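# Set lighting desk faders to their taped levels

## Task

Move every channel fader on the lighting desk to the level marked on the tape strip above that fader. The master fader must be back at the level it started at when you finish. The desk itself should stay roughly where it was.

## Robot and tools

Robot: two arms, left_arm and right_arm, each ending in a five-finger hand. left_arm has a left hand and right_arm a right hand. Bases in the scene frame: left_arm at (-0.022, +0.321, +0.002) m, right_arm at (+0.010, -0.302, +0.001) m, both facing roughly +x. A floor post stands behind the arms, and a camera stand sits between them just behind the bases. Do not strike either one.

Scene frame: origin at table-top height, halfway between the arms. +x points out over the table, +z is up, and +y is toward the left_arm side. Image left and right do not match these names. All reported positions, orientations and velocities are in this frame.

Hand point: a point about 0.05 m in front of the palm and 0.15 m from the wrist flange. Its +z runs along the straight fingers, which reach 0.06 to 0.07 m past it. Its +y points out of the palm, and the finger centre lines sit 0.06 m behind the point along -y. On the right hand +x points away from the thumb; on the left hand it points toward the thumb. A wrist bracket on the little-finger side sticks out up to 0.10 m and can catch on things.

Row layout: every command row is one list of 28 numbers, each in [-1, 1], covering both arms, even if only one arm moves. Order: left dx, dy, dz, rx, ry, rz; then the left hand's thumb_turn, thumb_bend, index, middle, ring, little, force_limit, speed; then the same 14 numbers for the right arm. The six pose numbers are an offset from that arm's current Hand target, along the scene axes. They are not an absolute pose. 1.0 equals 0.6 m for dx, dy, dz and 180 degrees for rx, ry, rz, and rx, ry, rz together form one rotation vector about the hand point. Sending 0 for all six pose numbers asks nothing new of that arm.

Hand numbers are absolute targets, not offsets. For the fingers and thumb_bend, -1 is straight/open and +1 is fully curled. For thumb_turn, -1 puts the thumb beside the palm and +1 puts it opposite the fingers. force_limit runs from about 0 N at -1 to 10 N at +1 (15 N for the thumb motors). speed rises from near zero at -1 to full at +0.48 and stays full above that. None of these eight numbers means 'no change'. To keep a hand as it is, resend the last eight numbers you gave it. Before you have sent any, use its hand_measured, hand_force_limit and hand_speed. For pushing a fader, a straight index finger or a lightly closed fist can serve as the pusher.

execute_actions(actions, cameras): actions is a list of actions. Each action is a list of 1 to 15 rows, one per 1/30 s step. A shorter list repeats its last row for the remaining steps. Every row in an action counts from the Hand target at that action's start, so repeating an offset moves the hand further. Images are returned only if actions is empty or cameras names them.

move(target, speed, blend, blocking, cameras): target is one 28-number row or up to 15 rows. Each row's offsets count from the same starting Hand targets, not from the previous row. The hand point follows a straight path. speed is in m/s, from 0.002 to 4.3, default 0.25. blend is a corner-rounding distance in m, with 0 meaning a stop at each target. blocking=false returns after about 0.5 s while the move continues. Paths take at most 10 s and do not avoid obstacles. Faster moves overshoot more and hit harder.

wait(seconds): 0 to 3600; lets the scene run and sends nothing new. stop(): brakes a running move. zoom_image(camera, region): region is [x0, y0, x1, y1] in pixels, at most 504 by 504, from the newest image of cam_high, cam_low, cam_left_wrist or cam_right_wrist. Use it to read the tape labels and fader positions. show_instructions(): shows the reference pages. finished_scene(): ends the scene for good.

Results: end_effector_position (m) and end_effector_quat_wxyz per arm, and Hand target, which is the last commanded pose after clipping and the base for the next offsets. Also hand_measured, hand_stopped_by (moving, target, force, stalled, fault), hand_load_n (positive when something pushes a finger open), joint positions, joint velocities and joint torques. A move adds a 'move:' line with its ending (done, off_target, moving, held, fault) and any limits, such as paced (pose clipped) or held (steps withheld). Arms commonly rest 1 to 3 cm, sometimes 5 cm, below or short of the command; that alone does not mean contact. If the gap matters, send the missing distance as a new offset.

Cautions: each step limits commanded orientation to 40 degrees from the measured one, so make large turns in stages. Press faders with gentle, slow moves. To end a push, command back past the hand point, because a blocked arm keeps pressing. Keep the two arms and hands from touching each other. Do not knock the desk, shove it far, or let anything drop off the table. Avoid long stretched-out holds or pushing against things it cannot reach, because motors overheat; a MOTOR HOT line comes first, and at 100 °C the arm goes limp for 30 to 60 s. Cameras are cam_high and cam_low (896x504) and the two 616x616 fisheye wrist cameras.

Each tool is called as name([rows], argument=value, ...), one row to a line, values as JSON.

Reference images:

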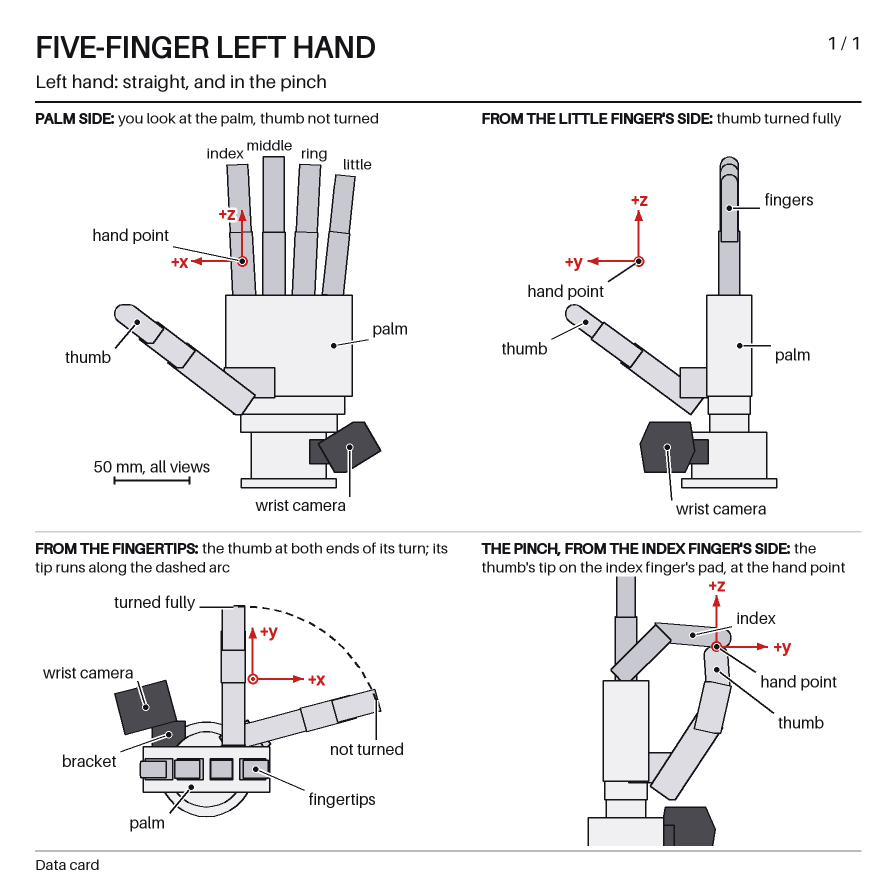

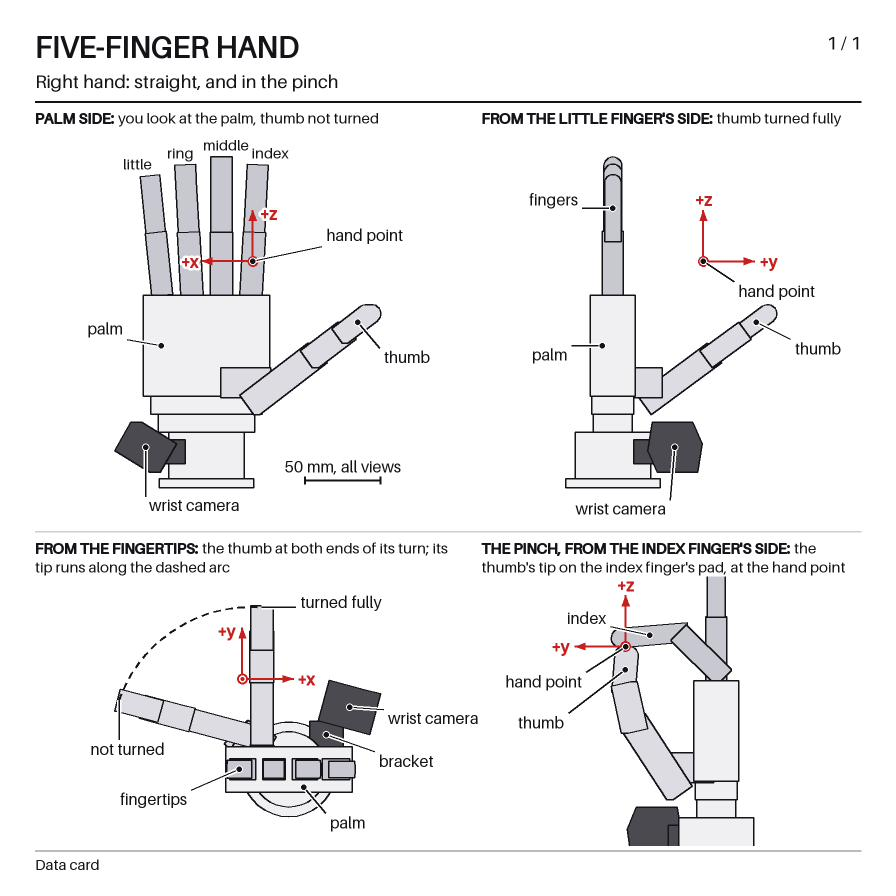

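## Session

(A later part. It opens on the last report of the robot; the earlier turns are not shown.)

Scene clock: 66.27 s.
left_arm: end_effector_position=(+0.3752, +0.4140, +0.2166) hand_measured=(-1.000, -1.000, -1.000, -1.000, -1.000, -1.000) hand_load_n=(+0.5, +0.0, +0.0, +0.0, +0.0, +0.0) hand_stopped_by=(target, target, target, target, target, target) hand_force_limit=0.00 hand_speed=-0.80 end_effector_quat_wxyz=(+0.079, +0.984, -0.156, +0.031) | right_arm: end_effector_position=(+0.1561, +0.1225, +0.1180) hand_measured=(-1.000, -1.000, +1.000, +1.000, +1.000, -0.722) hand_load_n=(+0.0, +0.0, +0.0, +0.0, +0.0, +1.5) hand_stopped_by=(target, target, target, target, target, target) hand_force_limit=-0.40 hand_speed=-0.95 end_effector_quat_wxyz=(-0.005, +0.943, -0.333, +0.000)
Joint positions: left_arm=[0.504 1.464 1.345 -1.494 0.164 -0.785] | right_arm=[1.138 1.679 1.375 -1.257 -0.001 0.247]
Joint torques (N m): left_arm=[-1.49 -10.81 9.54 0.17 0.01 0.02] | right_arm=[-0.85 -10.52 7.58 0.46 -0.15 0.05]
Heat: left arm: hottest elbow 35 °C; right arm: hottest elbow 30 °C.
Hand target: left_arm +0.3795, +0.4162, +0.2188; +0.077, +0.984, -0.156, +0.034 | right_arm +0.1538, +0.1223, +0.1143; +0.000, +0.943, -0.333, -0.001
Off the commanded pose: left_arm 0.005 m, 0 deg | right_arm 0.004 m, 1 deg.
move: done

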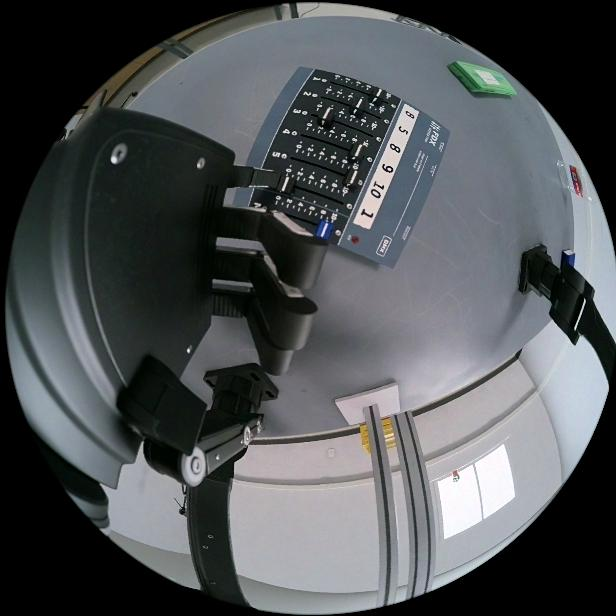

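move(target=[0,0,0,0,0,0,-1,-1,-1,-1,-1,-1,0,-0.8,0.0,0.0,0,0,0,0,-1,-1,1,1,1,-0.694,-0.4,-0.95], speed=0.06, cameras=["cam_right_wrist"])

zoom_image(camera="cam_right_wrist", region=[230, 130, 300, 200])

Scene clock: 67.10 s.
left_arm: end_effector_position=(+0.3752, +0.4140, +0.2166) hand_measured=(-1.000, -1.000, -1.000, -1.000, -1.000, -1.000) hand_load_n=(+0.0, +0.0, +0.0, +0.0, +0.0, +0.0) hand_stopped_by=(target, target, target, target, target, target) hand_force_limit=0.00 hand_speed=-0.80 end_effector_quat_wxyz=(+0.079, +0.984, -0.156, +0.031) | right_arm: end_effector_position=(+0.1561, +0.1225, +0.1178) hand_measured=(-1.000, -1.000, +1.000, +1.000, +1.000, -0.694) hand_load_n=(+0.0, +0.0, +0.5, +0.0, +0.0, +1.5) hand_stopped_by=(target, target, target, target, target, target) hand_force_limit=-0.40 hand_speed=-0.95 end_effector_quat_wxyz=(-0.005, +0.943, -0.333, +0.000)
Joint positions: left_arm=[0.504 1.464 1.345 -1.494 0.164 -0.785] | right_arm=[1.138 1.679 1.375 -1.257 -0.001 0.247]
Joint torques (N m): left_arm=[-1.38 -10.81 9.52 0.2 0.01 0.03] | right_arm=[-0.79 -10.46 7.6 0.47 -0.15 0.05]
Heat: left arm: hottest elbow 35 °C; right arm: hottest elbow 30 °C.
Hand target: left_arm +0.3795, +0.4162, +0.2188; +0.077, +0.984, -0.156, +0.034 | right_arm +0.1538, +0.1223, +0.1142; +0.001, +0.943, -0.333, -0.001
Off the commanded pose: left_arm 0.005 m, 0 deg | right_arm 0.004 m, 1 deg.
move: done

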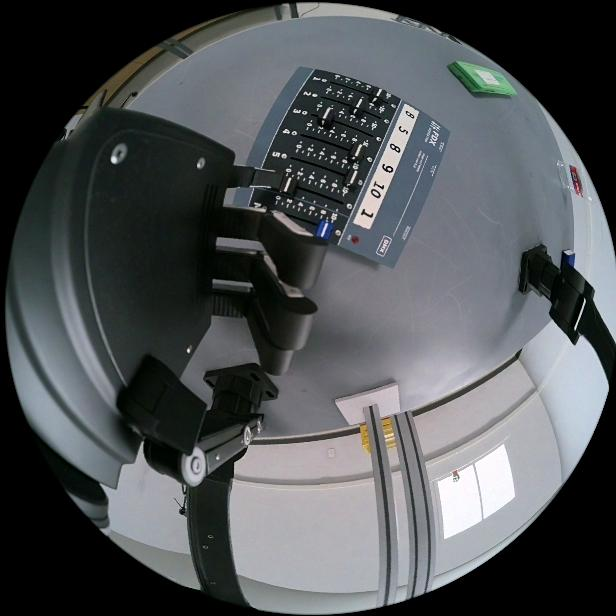

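Scaled by 7.200 from the camera's image (finer frame: 880x880).

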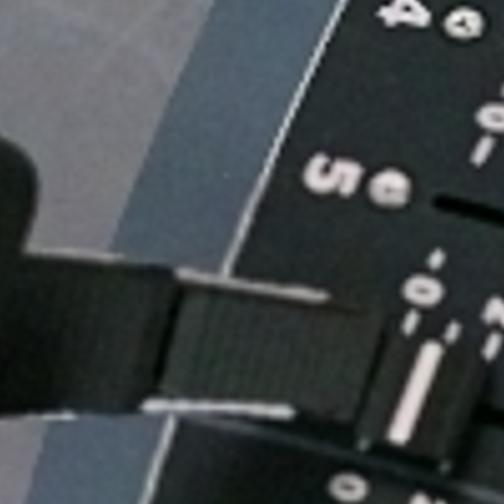

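move([
  [0,0,0,0,0,0,-1,-1,-1,-1,-1,-1,0,-0.8,0,0,0,0,0,0,-1,-1,1,1,1,-1,-0.4,-0.7],
  [0,0,0,0,0,0,-1,-1,-1,-1,-1,-1,0,-0.8,0.0,0.0,0.05,0,0,0,-1,-1,1,1,1,-1,-0.4,-0.7],
  [0,0,0,0,0,0,-1,-1,-1,-1,-1,-1,0,-0.8,0.08,-0.0895,0.055,0,0,0,-1,-1,1,1,1,-1,-0.4,-0.7],
], speed=0.1, cameras=["cam_high","cam_right_wrist"])

zoom_image(camera="cam_right_wrist", region=[230, 130, 330, 230])

Scene clock: 70.50 s.
left_arm: end_effector_position=(+0.3752, +0.4140, +0.2166) hand_measured=(-1.000, -1.000, -1.000, -1.000, -1.000, -1.000) hand_load_n=(+0.0, +0.0, +0.0, +0.0, +0.0, +0.0) hand_stopped_by=(target, target, target, target, target, target) hand_force_limit=0.00 hand_speed=-0.80 end_effector_quat_wxyz=(+0.079, +0.984, -0.156, +0.031) | right_arm: end_effector_position=(+0.2032, +0.0719, +0.1389) hand_measured=(-1.000, -1.000, +1.000, +1.000, +1.000, -1.000) hand_load_n=(+0.0, +0.0, +0.0, +0.0, +0.0, +0.0) hand_stopped_by=(target, target, target, target, target, target) hand_force_limit=-0.40 hand_speed=-0.70 end_effector_quat_wxyz=(+0.006, +0.941, -0.338, -0.002)
Joint positions: left_arm=[0.504 1.464 1.345 -1.494 0.164 -0.785] | right_arm=[1.002 1.624 1.359 -1.318 -0.001 0.123]
Joint torques (N m): left_arm=[-1.49 -10.87 9.52 0.17 0.01 0.02] | right_arm=[-1.14 -12.04 7.57 0.2 -0.13 -0.11]
Heat: left arm: hottest elbow 36 °C; right arm: hottest elbow 30 °C.
Hand target: left_arm +0.3795, +0.4162, +0.2188; +0.077, +0.984, -0.156, +0.034 | right_arm +0.2017, +0.0687, +0.1472; +0.000, +0.943, -0.333, -0.001
Off the commanded pose: left_arm 0.005 m, 0 deg | right_arm 0.009 m, 1 deg.
move: done

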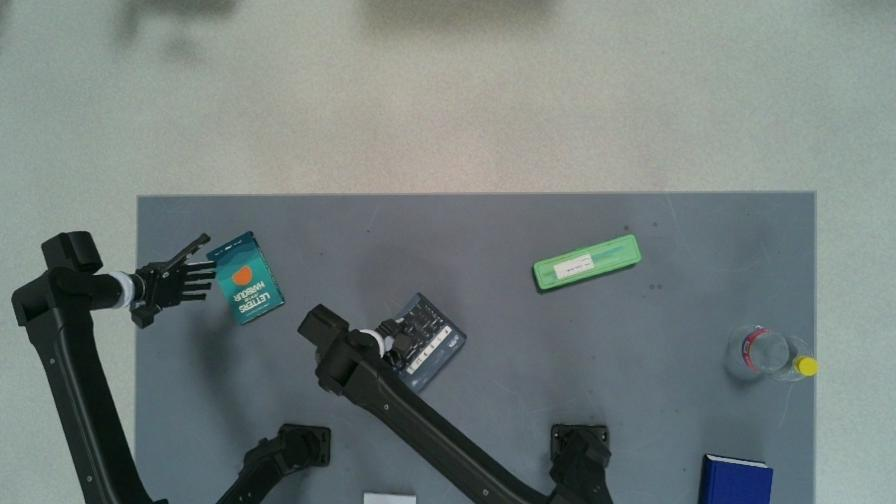

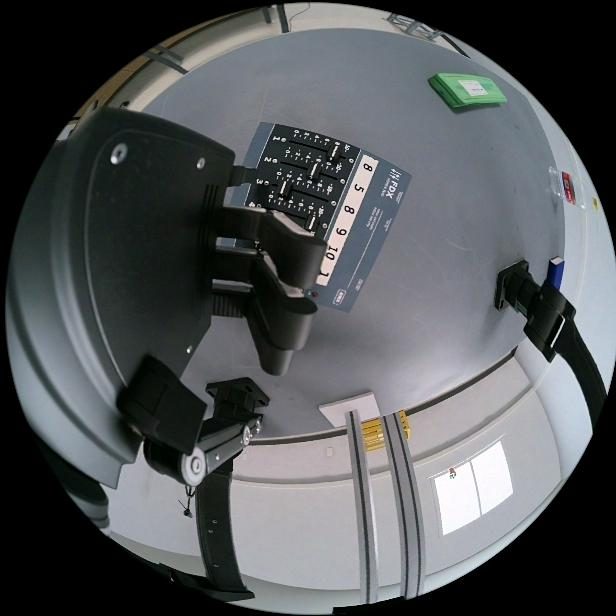

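Scaled by 5.040 from the camera's image (finer frame: 880x880).

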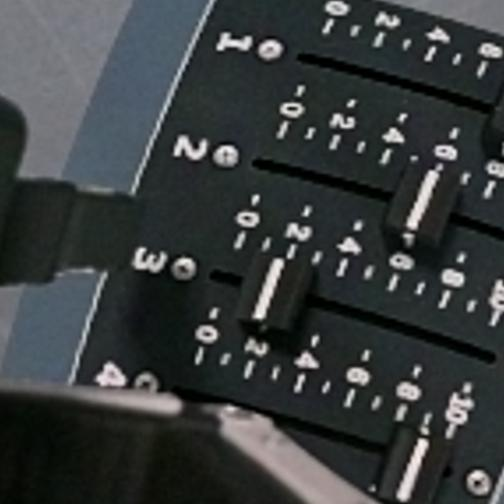

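move([
  [0,0,0,0,0,0,-1,-1,-1,-1,-1,-1,0,-0.8,-0.0135,-0.004,-0.02,0,0,0,-1,-1,1,1,1,-1,-0.4,-0.7],
  [0,0,0,0,0,0,-1,-1,-1,-1,-1,-1,0,-0.8,-0.012,-0.0028,-0.0545,0,0,0,-1,-1,1,1,1,-1,-0.4,-0.7],
], speed=0.06, cameras=["cam_right_wrist"])

zoom_image(camera="cam_right_wrist", region=[230, 130, 330, 230])

Scene clock: 72.43 s.
left_arm: end_effector_position=(+0.3752, +0.4140, +0.2166) hand_measured=(-1.000, -1.000, -1.000, -1.000, -1.000, -1.000) hand_load_n=(+0.0, +0.0, +0.0, +0.0, +0.0, +0.5) hand_stopped_by=(target, target, target, target, target, target) hand_force_limit=0.00 hand_speed=-0.80 end_effector_quat_wxyz=(+0.079, +0.984, -0.156, +0.031) | right_arm: end_effector_position=(+0.1964, +0.0642, +0.1157) hand_measured=(-1.000, -1.000, +1.000, +1.000, +1.000, -1.000) hand_load_n=(+0.0, +0.0, +0.0, +0.0, +0.0, +0.0) hand_stopped_by=(target, target, target, target, target, target) hand_force_limit=-0.40 hand_speed=-0.70 end_effector_quat_wxyz=(+0.006, +0.942, -0.336, -0.002)
Joint positions: left_arm=[0.504 1.464 1.345 -1.494 0.164 -0.785] | right_arm=[1.006 1.616 1.286 -1.252 -0.001 0.122]
Joint torques (N m): left_arm=[-1.44 -10.87 9.52 0.17 0.01 0.02] | right_arm=[-0.5 -10.29 6.97 0.92 -0.12 0]
Heat: left arm: hottest elbow 36 °C; right arm: hottest elbow 30 °C.
Hand target: left_arm +0.3795, +0.4162, +0.2188; +0.077, +0.984, -0.156, +0.034 | right_arm +0.1945, +0.0670, +0.1145; +0.000, +0.943, -0.333, -0.001
Off the commanded pose: left_arm 0.005 m, 0 deg | right_arm 0.004 m, 1 deg.
move: done

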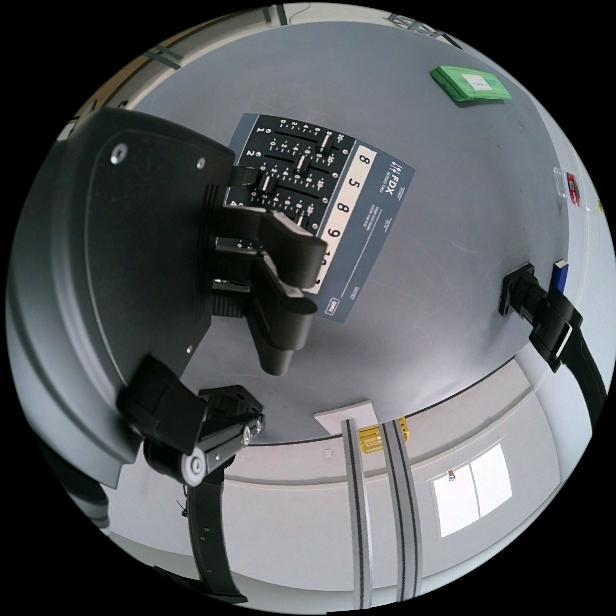

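Scaled by 5.040 from the camera's image (finer frame: 880x880).

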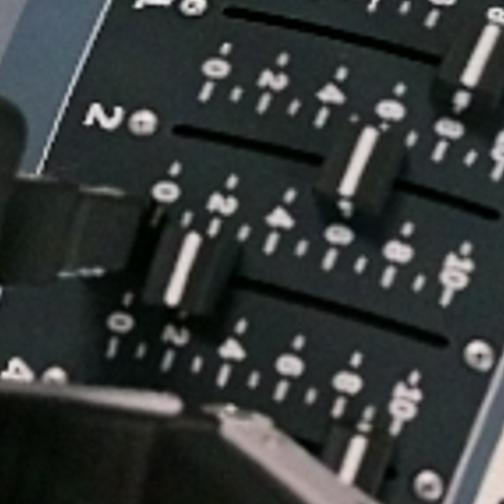

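move(target=[0,0,0,0,0,0,-1,-1,-1,-1,-1,-1,0,-0.8,-0.023,-0.02,0.003,0,0,0,-1,-1,1,1,1,-1,-0.4,-0.7], speed=0.05, cameras=["cam_right_wrist"])

zoom_image(camera="cam_right_wrist", region=[230, 130, 330, 230])

Scene clock: 73.63 s.
left_arm: end_effector_position=(+0.3752, +0.4140, +0.2166) hand_measured=(-1.000, -1.000, -1.000, -1.000, -1.000, -1.000) hand_load_n=(+0.0, -0.5, +0.0, +0.0, +0.0, +0.0) hand_stopped_by=(target, target, target, target, target, target) hand_force_limit=0.00 hand_speed=-0.80 end_effector_quat_wxyz=(+0.079, +0.984, -0.156, +0.031) | right_arm: end_effector_position=(+0.1885, +0.0553, +0.1149) hand_measured=(-1.000, -1.000, +1.000, +1.000, +1.000, -1.000) hand_load_n=(+0.0, +0.0, +0.0, +0.0, +0.0, -0.5) hand_stopped_by=(target, target, target, target, target, target) hand_force_limit=-0.40 hand_speed=-0.70 end_effector_quat_wxyz=(+0.002, +0.943, -0.333, +0.000)
Joint positions: left_arm=[0.504 1.464 1.345 -1.494 0.164 -0.785] | right_arm=[1.012 1.582 1.244 -1.236 0.001 0.122]
Joint torques (N m): left_arm=[-1.49 -10.81 9.54 0.18 0.01 0.02] | right_arm=[-0.03 -10.64 6.65 0.53 -0.19 0.14]
Heat: left arm: hottest elbow 36 °C; right arm: hottest elbow 30 °C.
Hand target: left_arm +0.3795, +0.4162, +0.2188; +0.077, +0.984, -0.156, +0.034 | right_arm +0.1807, +0.0549, +0.1163; +0.001, +0.943, -0.333, -0.001
Off the commanded pose: left_arm 0.005 m, 0 deg | right_arm 0.008 m, 0 deg.
move: done

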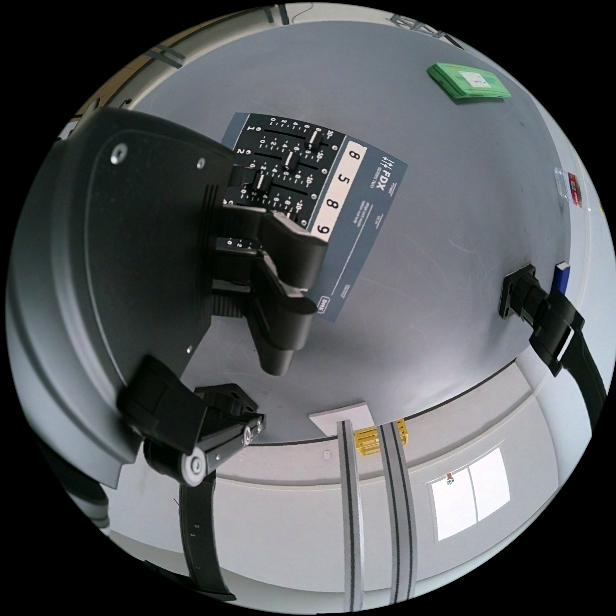

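Scaled by 5.040 from the camera's image (finer frame: 880x880).

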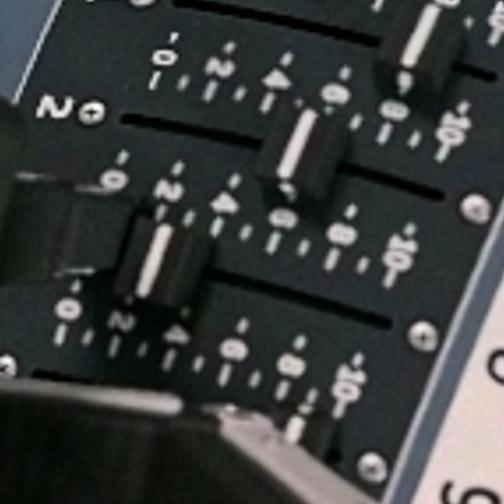

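move([
  [0,0,0,0,0,0,-1,-1,-1,-1,-1,-1,0,-0.8,0.0,0.0,0,0,0,0,-1,-1,1,1,1,-0.78,-0.4,-0.85],
  [0,0,0,0,0,0,-1,-1,-1,-1,-1,-1,0,-0.8,-0.012,-0.016,0,0,0,0,-1,-1,1,1,1,-0.78,-0.4,-0.85],
], speed=0.05, cameras=["cam_right_wrist"])

zoom_image(camera="cam_right_wrist", region=[230, 130, 330, 230])

Scene clock: 75.43 s.
left_arm: end_effector_position=(+0.3752, +0.4140, +0.2166) hand_measured=(-1.000, -1.000, -1.000, -1.000, -1.000, -1.000) hand_load_n=(-0.5, +0.0, +0.0, +0.0, +0.0, +0.0) hand_stopped_by=(target, target, target, target, target, target) hand_force_limit=0.00 hand_speed=-0.80 end_effector_quat_wxyz=(+0.079, +0.984, -0.156, +0.031) | right_arm: end_effector_position=(+0.1790, +0.0461, +0.1137) hand_measured=(-1.000, -1.000, +1.000, +1.000, +1.000, -0.780) hand_load_n=(+0.0, +0.0, +0.0, +0.0, +0.0, +1.5) hand_stopped_by=(target, target, target, target, target, target) hand_force_limit=-0.40 hand_speed=-0.85 end_effector_quat_wxyz=(+0.003, +0.944, -0.330, +0.000)
Joint positions: left_arm=[0.504 1.464 1.345 -1.494 0.164 -0.785] | right_arm=[1.02 1.554 1.206 -1.23 0.001 0.124]
Joint torques (N m): left_arm=[-1.49 -10.87 9.54 0.2 0.01 0.02] | right_arm=[-0.44 -10.29 6.83 0.49 -0.2 0.15]
Heat: left arm: hottest elbow 36 °C; right arm: hottest elbow 30 °C.
Hand target: left_arm +0.3795, +0.4162, +0.2188; +0.077, +0.984, -0.156, +0.034 | right_arm +0.1735, +0.0454, +0.1163; +0.000, +0.943, -0.333, -0.001
Off the commanded pose: left_arm 0.005 m, 0 deg | right_arm 0.006 m, 0 deg.
move: done

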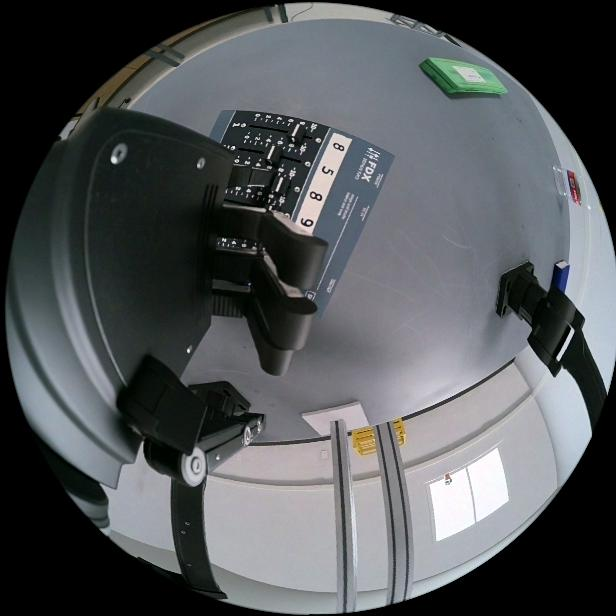

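Scaled by 5.040 from the camera's image (finer frame: 880x880).

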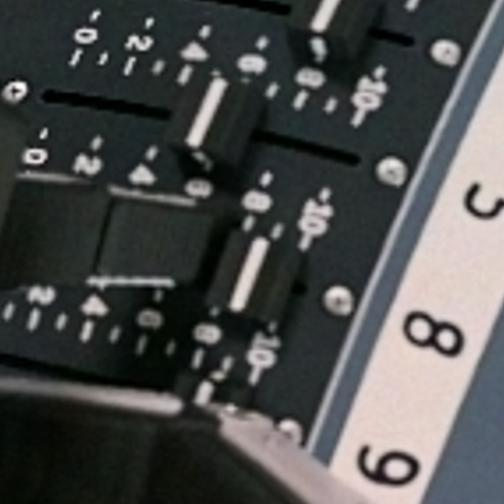

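zoom_image(camera="cam_right_wrist", region=[240, 140, 310, 210])

Scaled by 7.200 from the camera's image (finer frame: 880x880).

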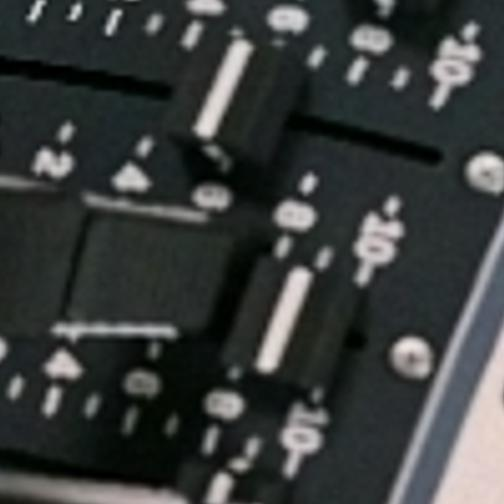

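move([
  [0,0,0,0,0,0,-1,-1,-1,-1,-1,-1,0,-0.8,0.0,0.0,0,0,0,0,-1,-1,1,1,1,-1,-0.4,-0.7],
  [0,0,0,0,0,0,-1,-1,-1,-1,-1,-1,0,-0.8,0.0,0.0,0.058,0,0,0,-1,-1,1,1,1,-1,-0.4,-0.7],
  [0,0,0,0,0,0,-1,-1,-1,-1,-1,-1,0,-0.8,-0.0192,-0.0207,0.058,0,0,0,-1,-1,1,1,1,-0.7,-0.4,-0.7],
], speed=0.08, cameras=["cam_right_wrist"])

zoom_image(camera="cam_right_wrist", region=[220, 130, 320, 230])

Scene clock: 80.40 s.
left_arm: end_effector_position=(+0.3752, +0.4140, +0.2166) hand_measured=(-1.000, -1.000, -1.000, -1.000, -1.000, -1.000) hand_load_n=(+0.0, +0.0, +0.0, +0.0, +0.0, +0.0) hand_stopped_by=(target, target, target, target, target, target) hand_force_limit=0.00 hand_speed=-0.80 end_effector_quat_wxyz=(+0.079, +0.984, -0.156, +0.031) | right_arm: end_effector_position=(+0.1662, +0.0330, +0.1469) hand_measured=(-1.000, -1.000, +1.000, +1.000, +1.000, -0.700) hand_load_n=(+0.0, +0.0, +0.0, +0.0, +0.0, +0.0) hand_stopped_by=(target, target, target, target, target, target) hand_force_limit=-0.40 hand_speed=-0.70 end_effector_quat_wxyz=(+0.002, +0.943, -0.333, +0.000)
Joint positions: left_arm=[0.504 1.464 1.345 -1.494 0.164 -0.785] | right_arm=[1.029 1.481 1.215 -1.31 0 0.138]
Joint torques (N m): left_arm=[-1.44 -10.75 9.52 0.2 0.01 0.02] | right_arm=[-0.5 -9.35 7.76 0.24 -0.18 0.09]
Heat: left arm: hottest elbow 36 °C; right arm: hottest elbow 30 °C.
Hand target: left_arm +0.3795, +0.4162, +0.2188; +0.077, +0.984, -0.156, +0.034 | right_arm +0.1620, +0.0330, +0.1512; +0.000, +0.943, -0.333, -0.001
Off the commanded pose: left_arm 0.005 m, 0 deg | right_arm 0.006 m, 0 deg.
move: done

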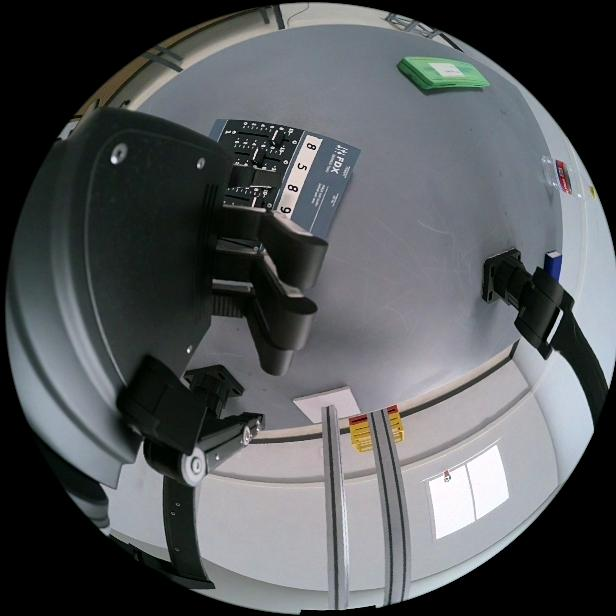

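Scaled by 5.040 from the camera's image (finer frame: 880x880).

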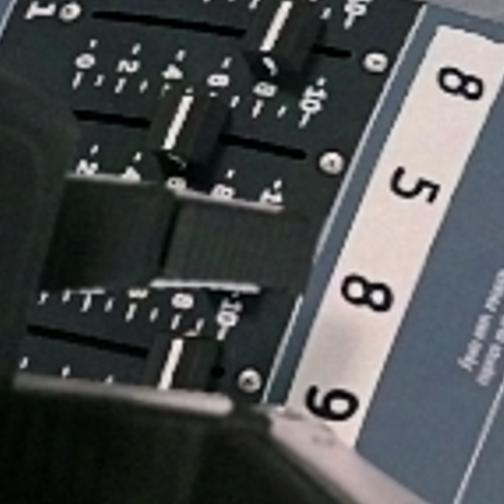

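move([
  [0,0,0,0,0,0,-1,-1,-1,-1,-1,-1,0,-0.8,-0.009,0.0,-0.01,0,0,0,-1,-1,1,1,1,-0.7,-0.4,-0.7],
  [0,0,0,0,0,0,-1,-1,-1,-1,-1,-1,0,-0.8,-0.009,0.0,-0.045,0,0,0,-1,-1,1,1,1,-0.7,-0.4,-0.7],
], speed=0.06, cameras=["cam_low","cam_right_wrist"])

zoom_image(camera="cam_right_wrist", region=[220, 130, 320, 230])

Scene clock: 82.40 s.
left_arm: end_effector_position=(+0.3752, +0.4140, +0.2166) hand_measured=(-1.000, -1.000, -1.000, -1.000, -1.000, -1.000) hand_load_n=(+0.0, -0.5, +0.0, +0.0, +0.0, +0.0) hand_stopped_by=(target, target, target, target, target, target) hand_force_limit=0.00 hand_speed=-0.80 end_effector_quat_wxyz=(+0.079, +0.984, -0.156, +0.031) | right_arm: end_effector_position=(+0.1582, +0.0289, +0.1263) hand_measured=(-1.000, -1.000, +1.000, +1.000, +1.000, -0.700) hand_load_n=(+0.0, +0.0, +0.0, +0.0, +0.0, +0.0) hand_stopped_by=(target, target, target, target, target, target) hand_force_limit=-0.40 hand_speed=-0.70 end_effector_quat_wxyz=(+0.005, +0.943, -0.332, -0.001)
Joint positions: left_arm=[0.504 1.464 1.345 -1.494 0.164 -0.785] | right_arm=[1.04 1.481 1.158 -1.257 0 0.149]
Joint torques (N m): left_arm=[-1.38 -10.87 9.54 0.17 0.01 0.02] | right_arm=[-0.5 -8.18 7.45 0.81 -0.17 0.09]
Heat: left arm: hottest elbow 36 °C; right arm: hottest elbow 30 °C.
Hand target: left_arm +0.3795, +0.4162, +0.2188; +0.077, +0.984, -0.156, +0.034 | right_arm +0.1566, +0.0331, +0.1242; +0.000, +0.943, -0.333, -0.001
Off the commanded pose: left_arm 0.005 m, 0 deg | right_arm 0.005 m, 1 deg.
move: done

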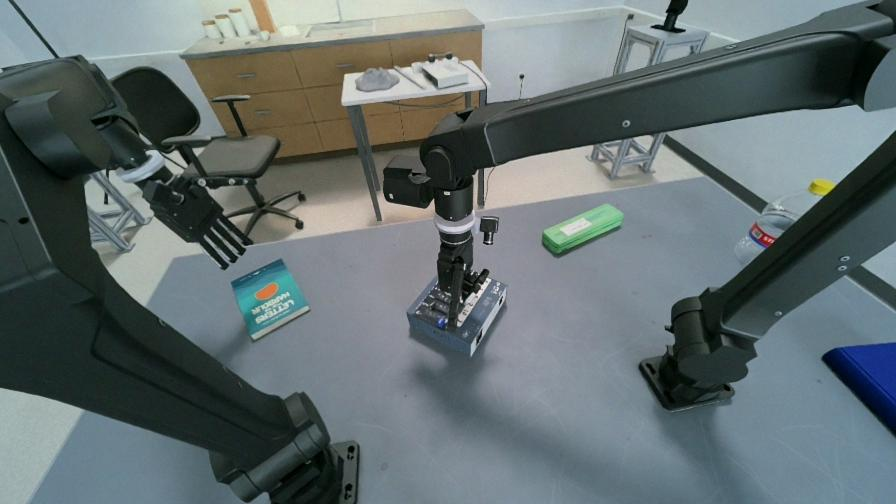

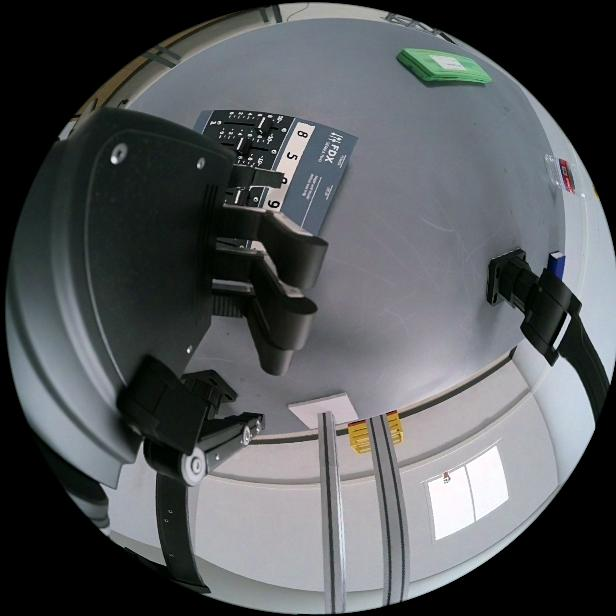

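Scaled by 5.040 from the camera's image (finer frame: 880x880).

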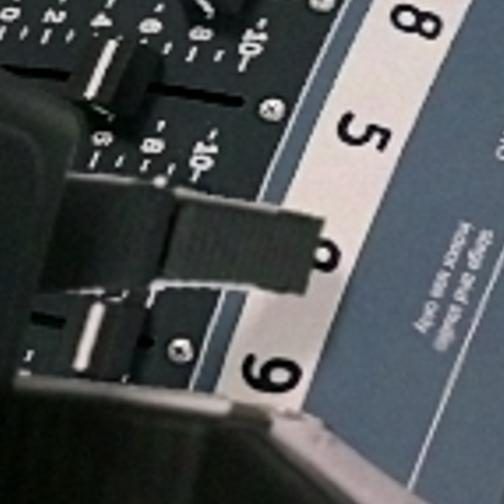

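move(target=[0,0,0,0,0,0,-1,-1,-1,-1,-1,-1,0,-0.8,0.0053,0.0065,-0.0195,0,0,0,-1,-1,1,1,1,-0.7,-0.4,-0.7], speed=0.05, cameras=["cam_right_wrist"])

zoom_image(camera="cam_right_wrist", region=[220, 130, 320, 230])

Scene clock: 83.73 s.
left_arm: end_effector_position=(+0.3752, +0.4140, +0.2166) hand_measured=(-1.000, -1.000, -1.000, -1.000, -1.000, -1.000) hand_load_n=(+0.0, +0.0, +0.0, +0.0, +0.0, +0.0) hand_stopped_by=(target, target, target, target, target, target) hand_force_limit=0.00 hand_speed=-0.80 end_effector_quat_wxyz=(+0.079, +0.984, -0.156, +0.031) | right_arm: end_effector_position=(+0.1606, +0.0330, +0.1155) hand_measured=(-1.000, -1.000, +1.000, +1.000, +1.000, -0.700) hand_load_n=(+0.0, +0.0, +0.0, +0.0, +0.0, +0.0) hand_stopped_by=(target, target, target, target, target, target) hand_force_limit=-0.40 hand_speed=-0.70 end_effector_quat_wxyz=(+0.003, +0.943, -0.332, -0.001)
Joint positions: left_arm=[0.504 1.464 1.345 -1.494 0.164 -0.785] | right_arm=[1.04 1.501 1.15 -1.227 0 0.149]
Joint torques (N m): left_arm=[-1.44 -10.87 9.52 0.18 0.01 0.02] | right_arm=[-0.73 -8.82 7.23 0.81 -0.17 0.07]
Heat: left arm: hottest elbow 36 °C; right arm: hottest elbow 30 °C.
Hand target: left_arm +0.3795, +0.4162, +0.2188; +0.077, +0.984, -0.156, +0.034 | right_arm +0.1597, +0.0370, +0.1124; +0.000, +0.943, -0.333, -0.001
Off the commanded pose: left_arm 0.005 m, 0 deg | right_arm 0.005 m, 0 deg.
move: done

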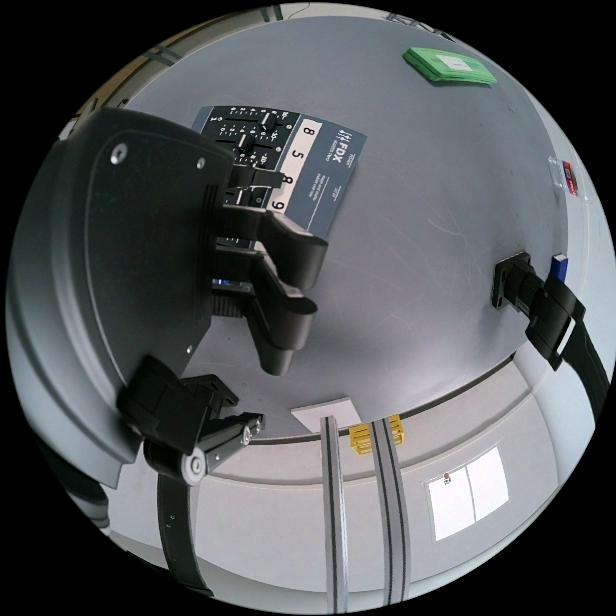

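Scaled by 5.040 from the camera's image (finer frame: 880x880).

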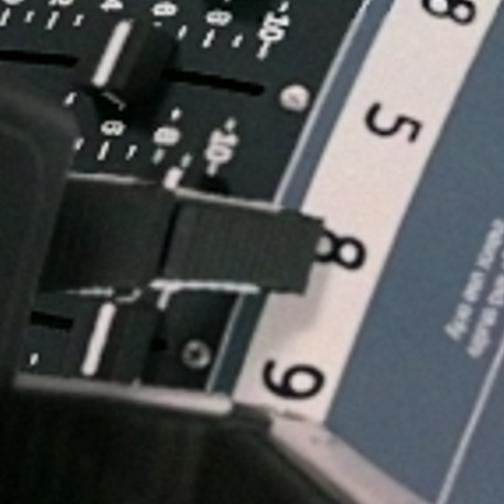

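move(target=[0,0,0,0,0,0,-1,-1,-1,-1,-1,-1,0,-0.8,0,0,0,0,0,0,-1,-1,1,1,1,-0.82,-0.4,-0.9], speed=0.05, cameras=["cam_right_wrist"])

zoom_image(camera="cam_right_wrist", region=[220, 130, 320, 230])

Scene clock: 84.87 s.
left_arm: end_effector_position=(+0.3752, +0.4140, +0.2166) hand_measured=(-1.000, -1.000, -1.000, -1.000, -1.000, -1.000) hand_load_n=(+0.0, +0.0, +0.0, +0.0, +0.0, +0.0) hand_stopped_by=(target, target, target, target, target, target) hand_force_limit=0.00 hand_speed=-0.80 end_effector_quat_wxyz=(+0.079, +0.984, -0.156, +0.031) | right_arm: end_effector_position=(+0.1606, +0.0330, +0.1155) hand_measured=(-1.000, -1.000, +1.000, +1.000, +1.000, -0.820) hand_load_n=(+0.0, +0.0, +0.0, +0.0, +0.0, -0.5) hand_stopped_by=(target, target, target, target, target, target) hand_force_limit=-0.40 hand_speed=-0.90 end_effector_quat_wxyz=(+0.003, +0.943, -0.332, -0.001)
Joint positions: left_arm=[0.504 1.464 1.345 -1.494 0.164 -0.785] | right_arm=[1.04 1.501 1.15 -1.227 0 0.149]
Joint torques (N m): left_arm=[-1.55 -10.81 9.52 0.2 0.01 0.02] | right_arm=[-0.67 -8.12 7.47 0.91 -0.17 0.07]
Heat: left arm: hottest elbow 36 °C; right arm: hottest elbow 30 °C.
Hand target: left_arm +0.3795, +0.4162, +0.2188; +0.077, +0.984, -0.156, +0.034 | right_arm +0.1597, +0.0370, +0.1124; +0.000, +0.943, -0.333, -0.001
Off the commanded pose: left_arm 0.005 m, 0 deg | right_arm 0.005 m, 0 deg.
move: done

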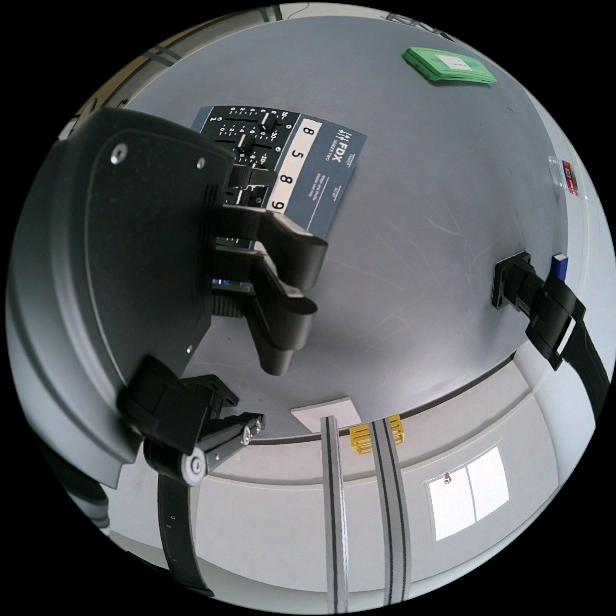

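Scaled by 5.040 from the camera's image (finer frame: 880x880).

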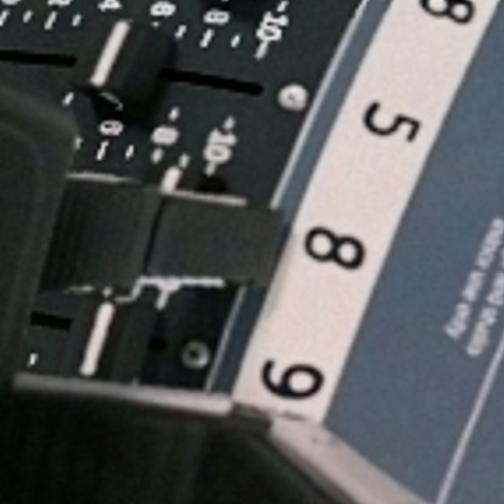

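move(target=[0,0,0,0,0,0,-1,-1,-1,-1,-1,-1,0,-0.8,0,0,0,0,0,0,-1,-1,1,1,1,-0.88,-0.4,-0.9], speed=0.05, cameras=["cam_right_wrist"])

zoom_image(camera="cam_right_wrist", region=[220, 130, 320, 230])

Scene clock: 85.63 s.
left_arm: end_effector_position=(+0.3752, +0.4140, +0.2166) hand_measured=(-1.000, -1.000, -1.000, -1.000, -1.000, -1.000) hand_load_n=(+0.0, +0.0, +0.0, +0.0, +0.0, +0.0) hand_stopped_by=(target, target, target, target, target, target) hand_force_limit=0.00 hand_speed=-0.80 end_effector_quat_wxyz=(+0.079, +0.984, -0.156, +0.031) | right_arm: end_effector_position=(+0.1605, +0.0332, +0.1155) hand_measured=(-1.000, -1.000, +1.000, +1.000, +1.000, -0.880) hand_load_n=(+0.0, +0.0, +0.0, +0.0, +0.0, -1.0) hand_stopped_by=(target, target, target, target, target, target) hand_force_limit=-0.40 hand_speed=-0.90 end_effector_quat_wxyz=(+0.003, +0.943, -0.334, -0.001)
Joint positions: left_arm=[0.504 1.464 1.345 -1.494 0.164 -0.785] | right_arm=[1.04 1.501 1.15 -1.227 0 0.152]
Joint torques (N m): left_arm=[-1.44 -10.81 9.52 0.18 0.01 0.03] | right_arm=[-0.67 -8.18 7.49 0.91 -0.17 0.03]
Heat: left arm: hottest elbow 37 °C; right arm: hottest elbow 30 °C.
Hand target: left_arm +0.3795, +0.4162, +0.2188; +0.077, +0.984, -0.156, +0.034 | right_arm +0.1597, +0.0370, +0.1124; +0.000, +0.943, -0.333, -0.001
Off the commanded pose: left_arm 0.005 m, 0 deg | right_arm 0.005 m, 0 deg.
move: done

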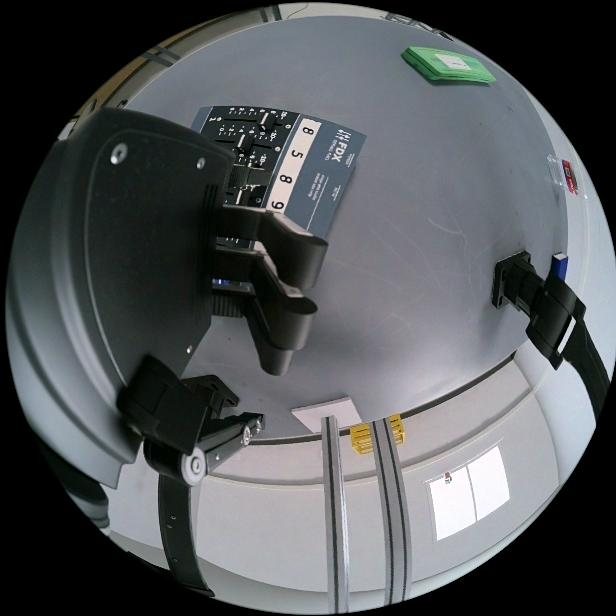

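Scaled by 5.040 from the camera's image (finer frame: 880x880).

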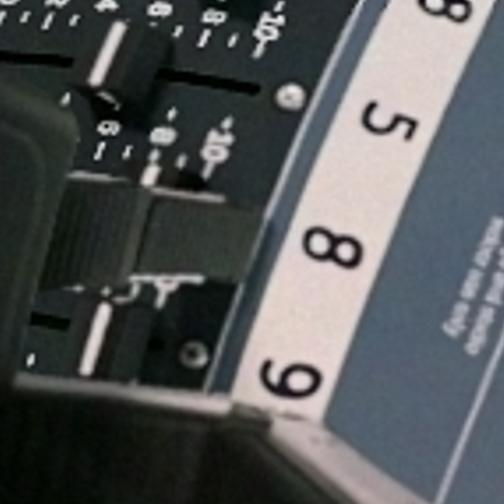

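zoom_image(camera="cam_right_wrist", region=[230, 140, 280, 190])

Scaled by 10.080 from the camera's image (finer frame: 880x880).

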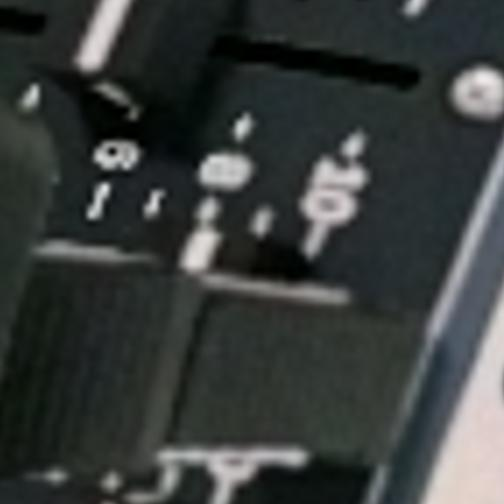

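move([
  [0,0,0,0,0,0,-1,-1,-1,-1,-1,-1,0,-0.8,0.0,0.0,0.055,0,0,0,-1,-1,1,1,1,-0.88,-0.4,-0.7],
  [0,0,0,0,0,0,-1,-1,-1,-1,-1,-1,0,-0.8,0.04,0.046,0.04,0,0,0,-1,-1,1,1,1,-1,-0.4,-0.7],
], speed=0.08, cameras=["cam_right_wrist"])

zoom_image(camera="cam_right_wrist", region=[240, 130, 330, 220])

Scene clock: 88.63 s.
left_arm: end_effector_position=(+0.3752, +0.4140, +0.2166) hand_measured=(-1.000, -1.000, -1.000, -1.000, -1.000, -1.000) hand_load_n=(+0.0, +0.0, +0.0, +0.0, -0.5, +0.0) hand_stopped_by=(target, target, target, target, target, target) hand_force_limit=0.00 hand_speed=-0.80 end_effector_quat_wxyz=(+0.079, +0.984, -0.156, +0.031) | right_arm: end_effector_position=(+0.1722, +0.0512, +0.1249) hand_measured=(-1.000, -1.000, +1.000, +1.000, +1.000, -1.000) hand_load_n=(+0.0, +0.0, +0.0, +0.0, +0.0, +0.0) hand_stopped_by=(target, target, target, target, target, target) hand_force_limit=-0.40 hand_speed=-0.70 end_effector_quat_wxyz=(+0.019, +0.942, -0.334, -0.004)
Joint positions: left_arm=[0.504 1.464 1.345 -1.494 0.164 -0.785] | right_arm=[1.038 1.569 1.25 -1.291 0 0.149]
Joint torques (N m): left_arm=[-1.44 -10.81 9.54 0.18 0 0.02] | right_arm=[-1.79 -9.05 11.18 0.39 -0.16 -0.11]
Heat: left arm: hottest elbow 37 °C; right arm: hottest elbow 31 °C.
Hand target: left_arm +0.3795, +0.4162, +0.2188; +0.077, +0.984, -0.156, +0.034 | right_arm +0.1838, +0.0645, +0.1364; +0.000, +0.943, -0.334, -0.001
Off the commanded pose: left_arm 0.005 m, 0 deg | right_arm 0.021 m, 2 deg.
move: off_target (right_arm); target 2's new numbers were sent with right_arm's hand 0.021 m and 2 deg from that target

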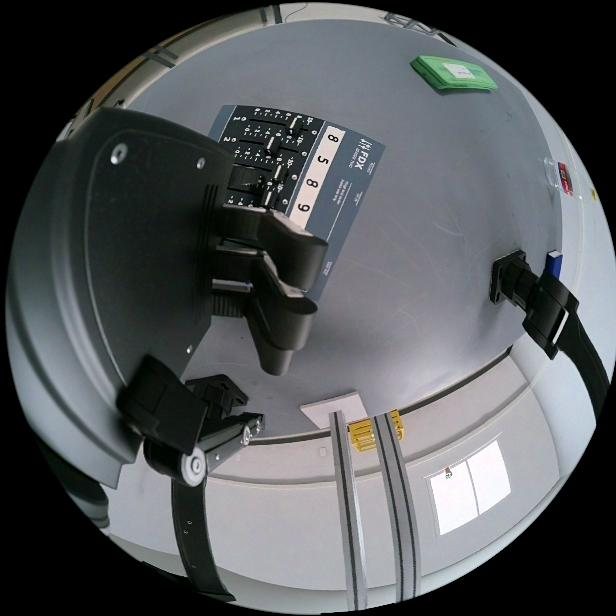

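Scaled by 5.600 from the camera's image (finer frame: 880x880).

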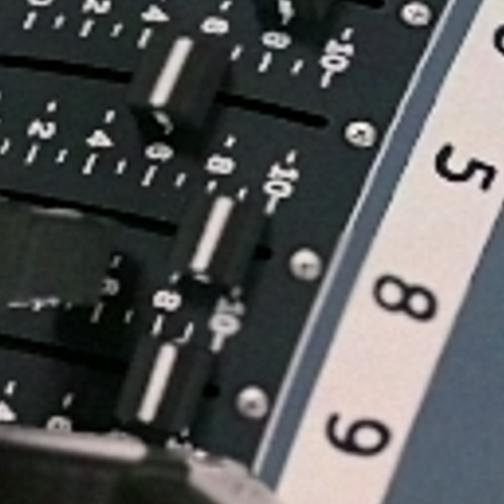

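zoom_image(camera="cam_right_wrist", region=[255, 135, 305, 215])

Scaled by 6.300 from the camera's image (finer frame: 880x880).

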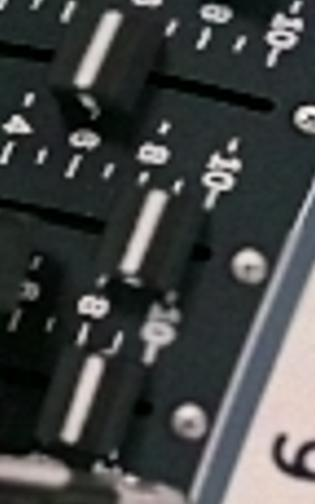

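move([
  [0,0,0,0,0,0,-1,-1,-1,-1,-1,-1,0,-0.8,0.0,0.0,0.035,0,0,0,-1,-1,1,1,1,-0.7,-0.4,-0.7],
  [0,0,0,0,0,0,-1,-1,-1,-1,-1,-1,0,-0.8,-0.0453,-0.0523,0.025,0,0,0,-1,-1,1,1,1,-0.7,-0.4,-0.7],
  [0,0,0,0,0,0,-1,-1,-1,-1,-1,-1,0,-0.8,-0.0453,-0.0523,-0.0203,0,0,0,-1,-1,1,1,1,-0.7,-0.4,-0.7],
  [0,0,0,0,0,0,-1,-1,-1,-1,-1,-1,0,-0.8,-0.037,-0.042,-0.04,0,0,0,-1,-1,1,1,1,-0.7,-0.4,-0.7],
], speed=0.08, cameras=["cam_right_wrist"])

zoom_image(camera="cam_right_wrist", region=[220, 130, 320, 230])

Scene clock: 93.03 s.
left_arm: end_effector_position=(+0.3752, +0.4140, +0.2166) hand_measured=(-1.000, -1.000, -1.000, -1.000, -1.000, -1.000) hand_load_n=(+0.5, +0.0, +0.0, +0.0, +0.0, +0.0) hand_stopped_by=(target, target, target, target, target, target) hand_force_limit=0.00 hand_speed=-0.80 end_effector_quat_wxyz=(+0.079, +0.984, -0.156, +0.031) | right_arm: end_effector_position=(+0.1620, +0.0353, +0.1147) hand_measured=(-1.000, -1.000, +1.000, +1.000, +1.000, -0.700) hand_load_n=(+0.0, +0.0, +0.0, +0.0, +0.5, +0.0) hand_stopped_by=(target, target, target, target, target, target) hand_force_limit=-0.40 hand_speed=-0.70 end_effector_quat_wxyz=(+0.005, +0.943, -0.333, -0.001)
Joint positions: left_arm=[0.504 1.464 1.345 -1.494 0.164 -0.785] | right_arm=[1.04 1.51 1.158 -1.228 0 0.15]
Joint torques (N m): left_arm=[-1.49 -10.81 9.54 0.18 0.01 0.02] | right_arm=[-0.73 -8.7 7.32 0.92 -0.17 0.05]
Heat: left arm: hottest elbow 37 °C; right arm: hottest elbow 31 °C.
Hand target: left_arm +0.3795, +0.4162, +0.2188; +0.077, +0.984, -0.156, +0.034 | right_arm +0.1616, +0.0393, +0.1125; +0.000, +0.943, -0.333, -0.001
Off the commanded pose: left_arm 0.005 m, 0 deg | right_arm 0.005 m, 0 deg.
move: done

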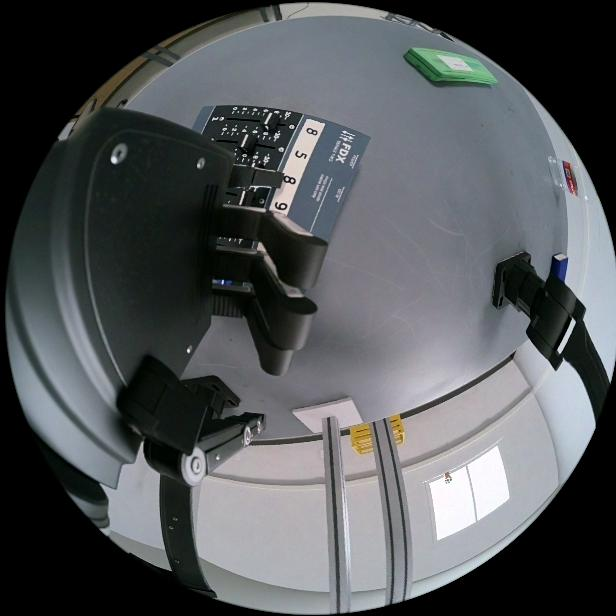

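Scaled by 5.040 from the camera's image (finer frame: 880x880).

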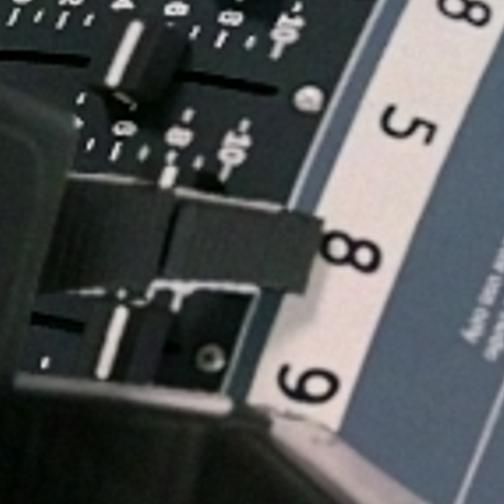

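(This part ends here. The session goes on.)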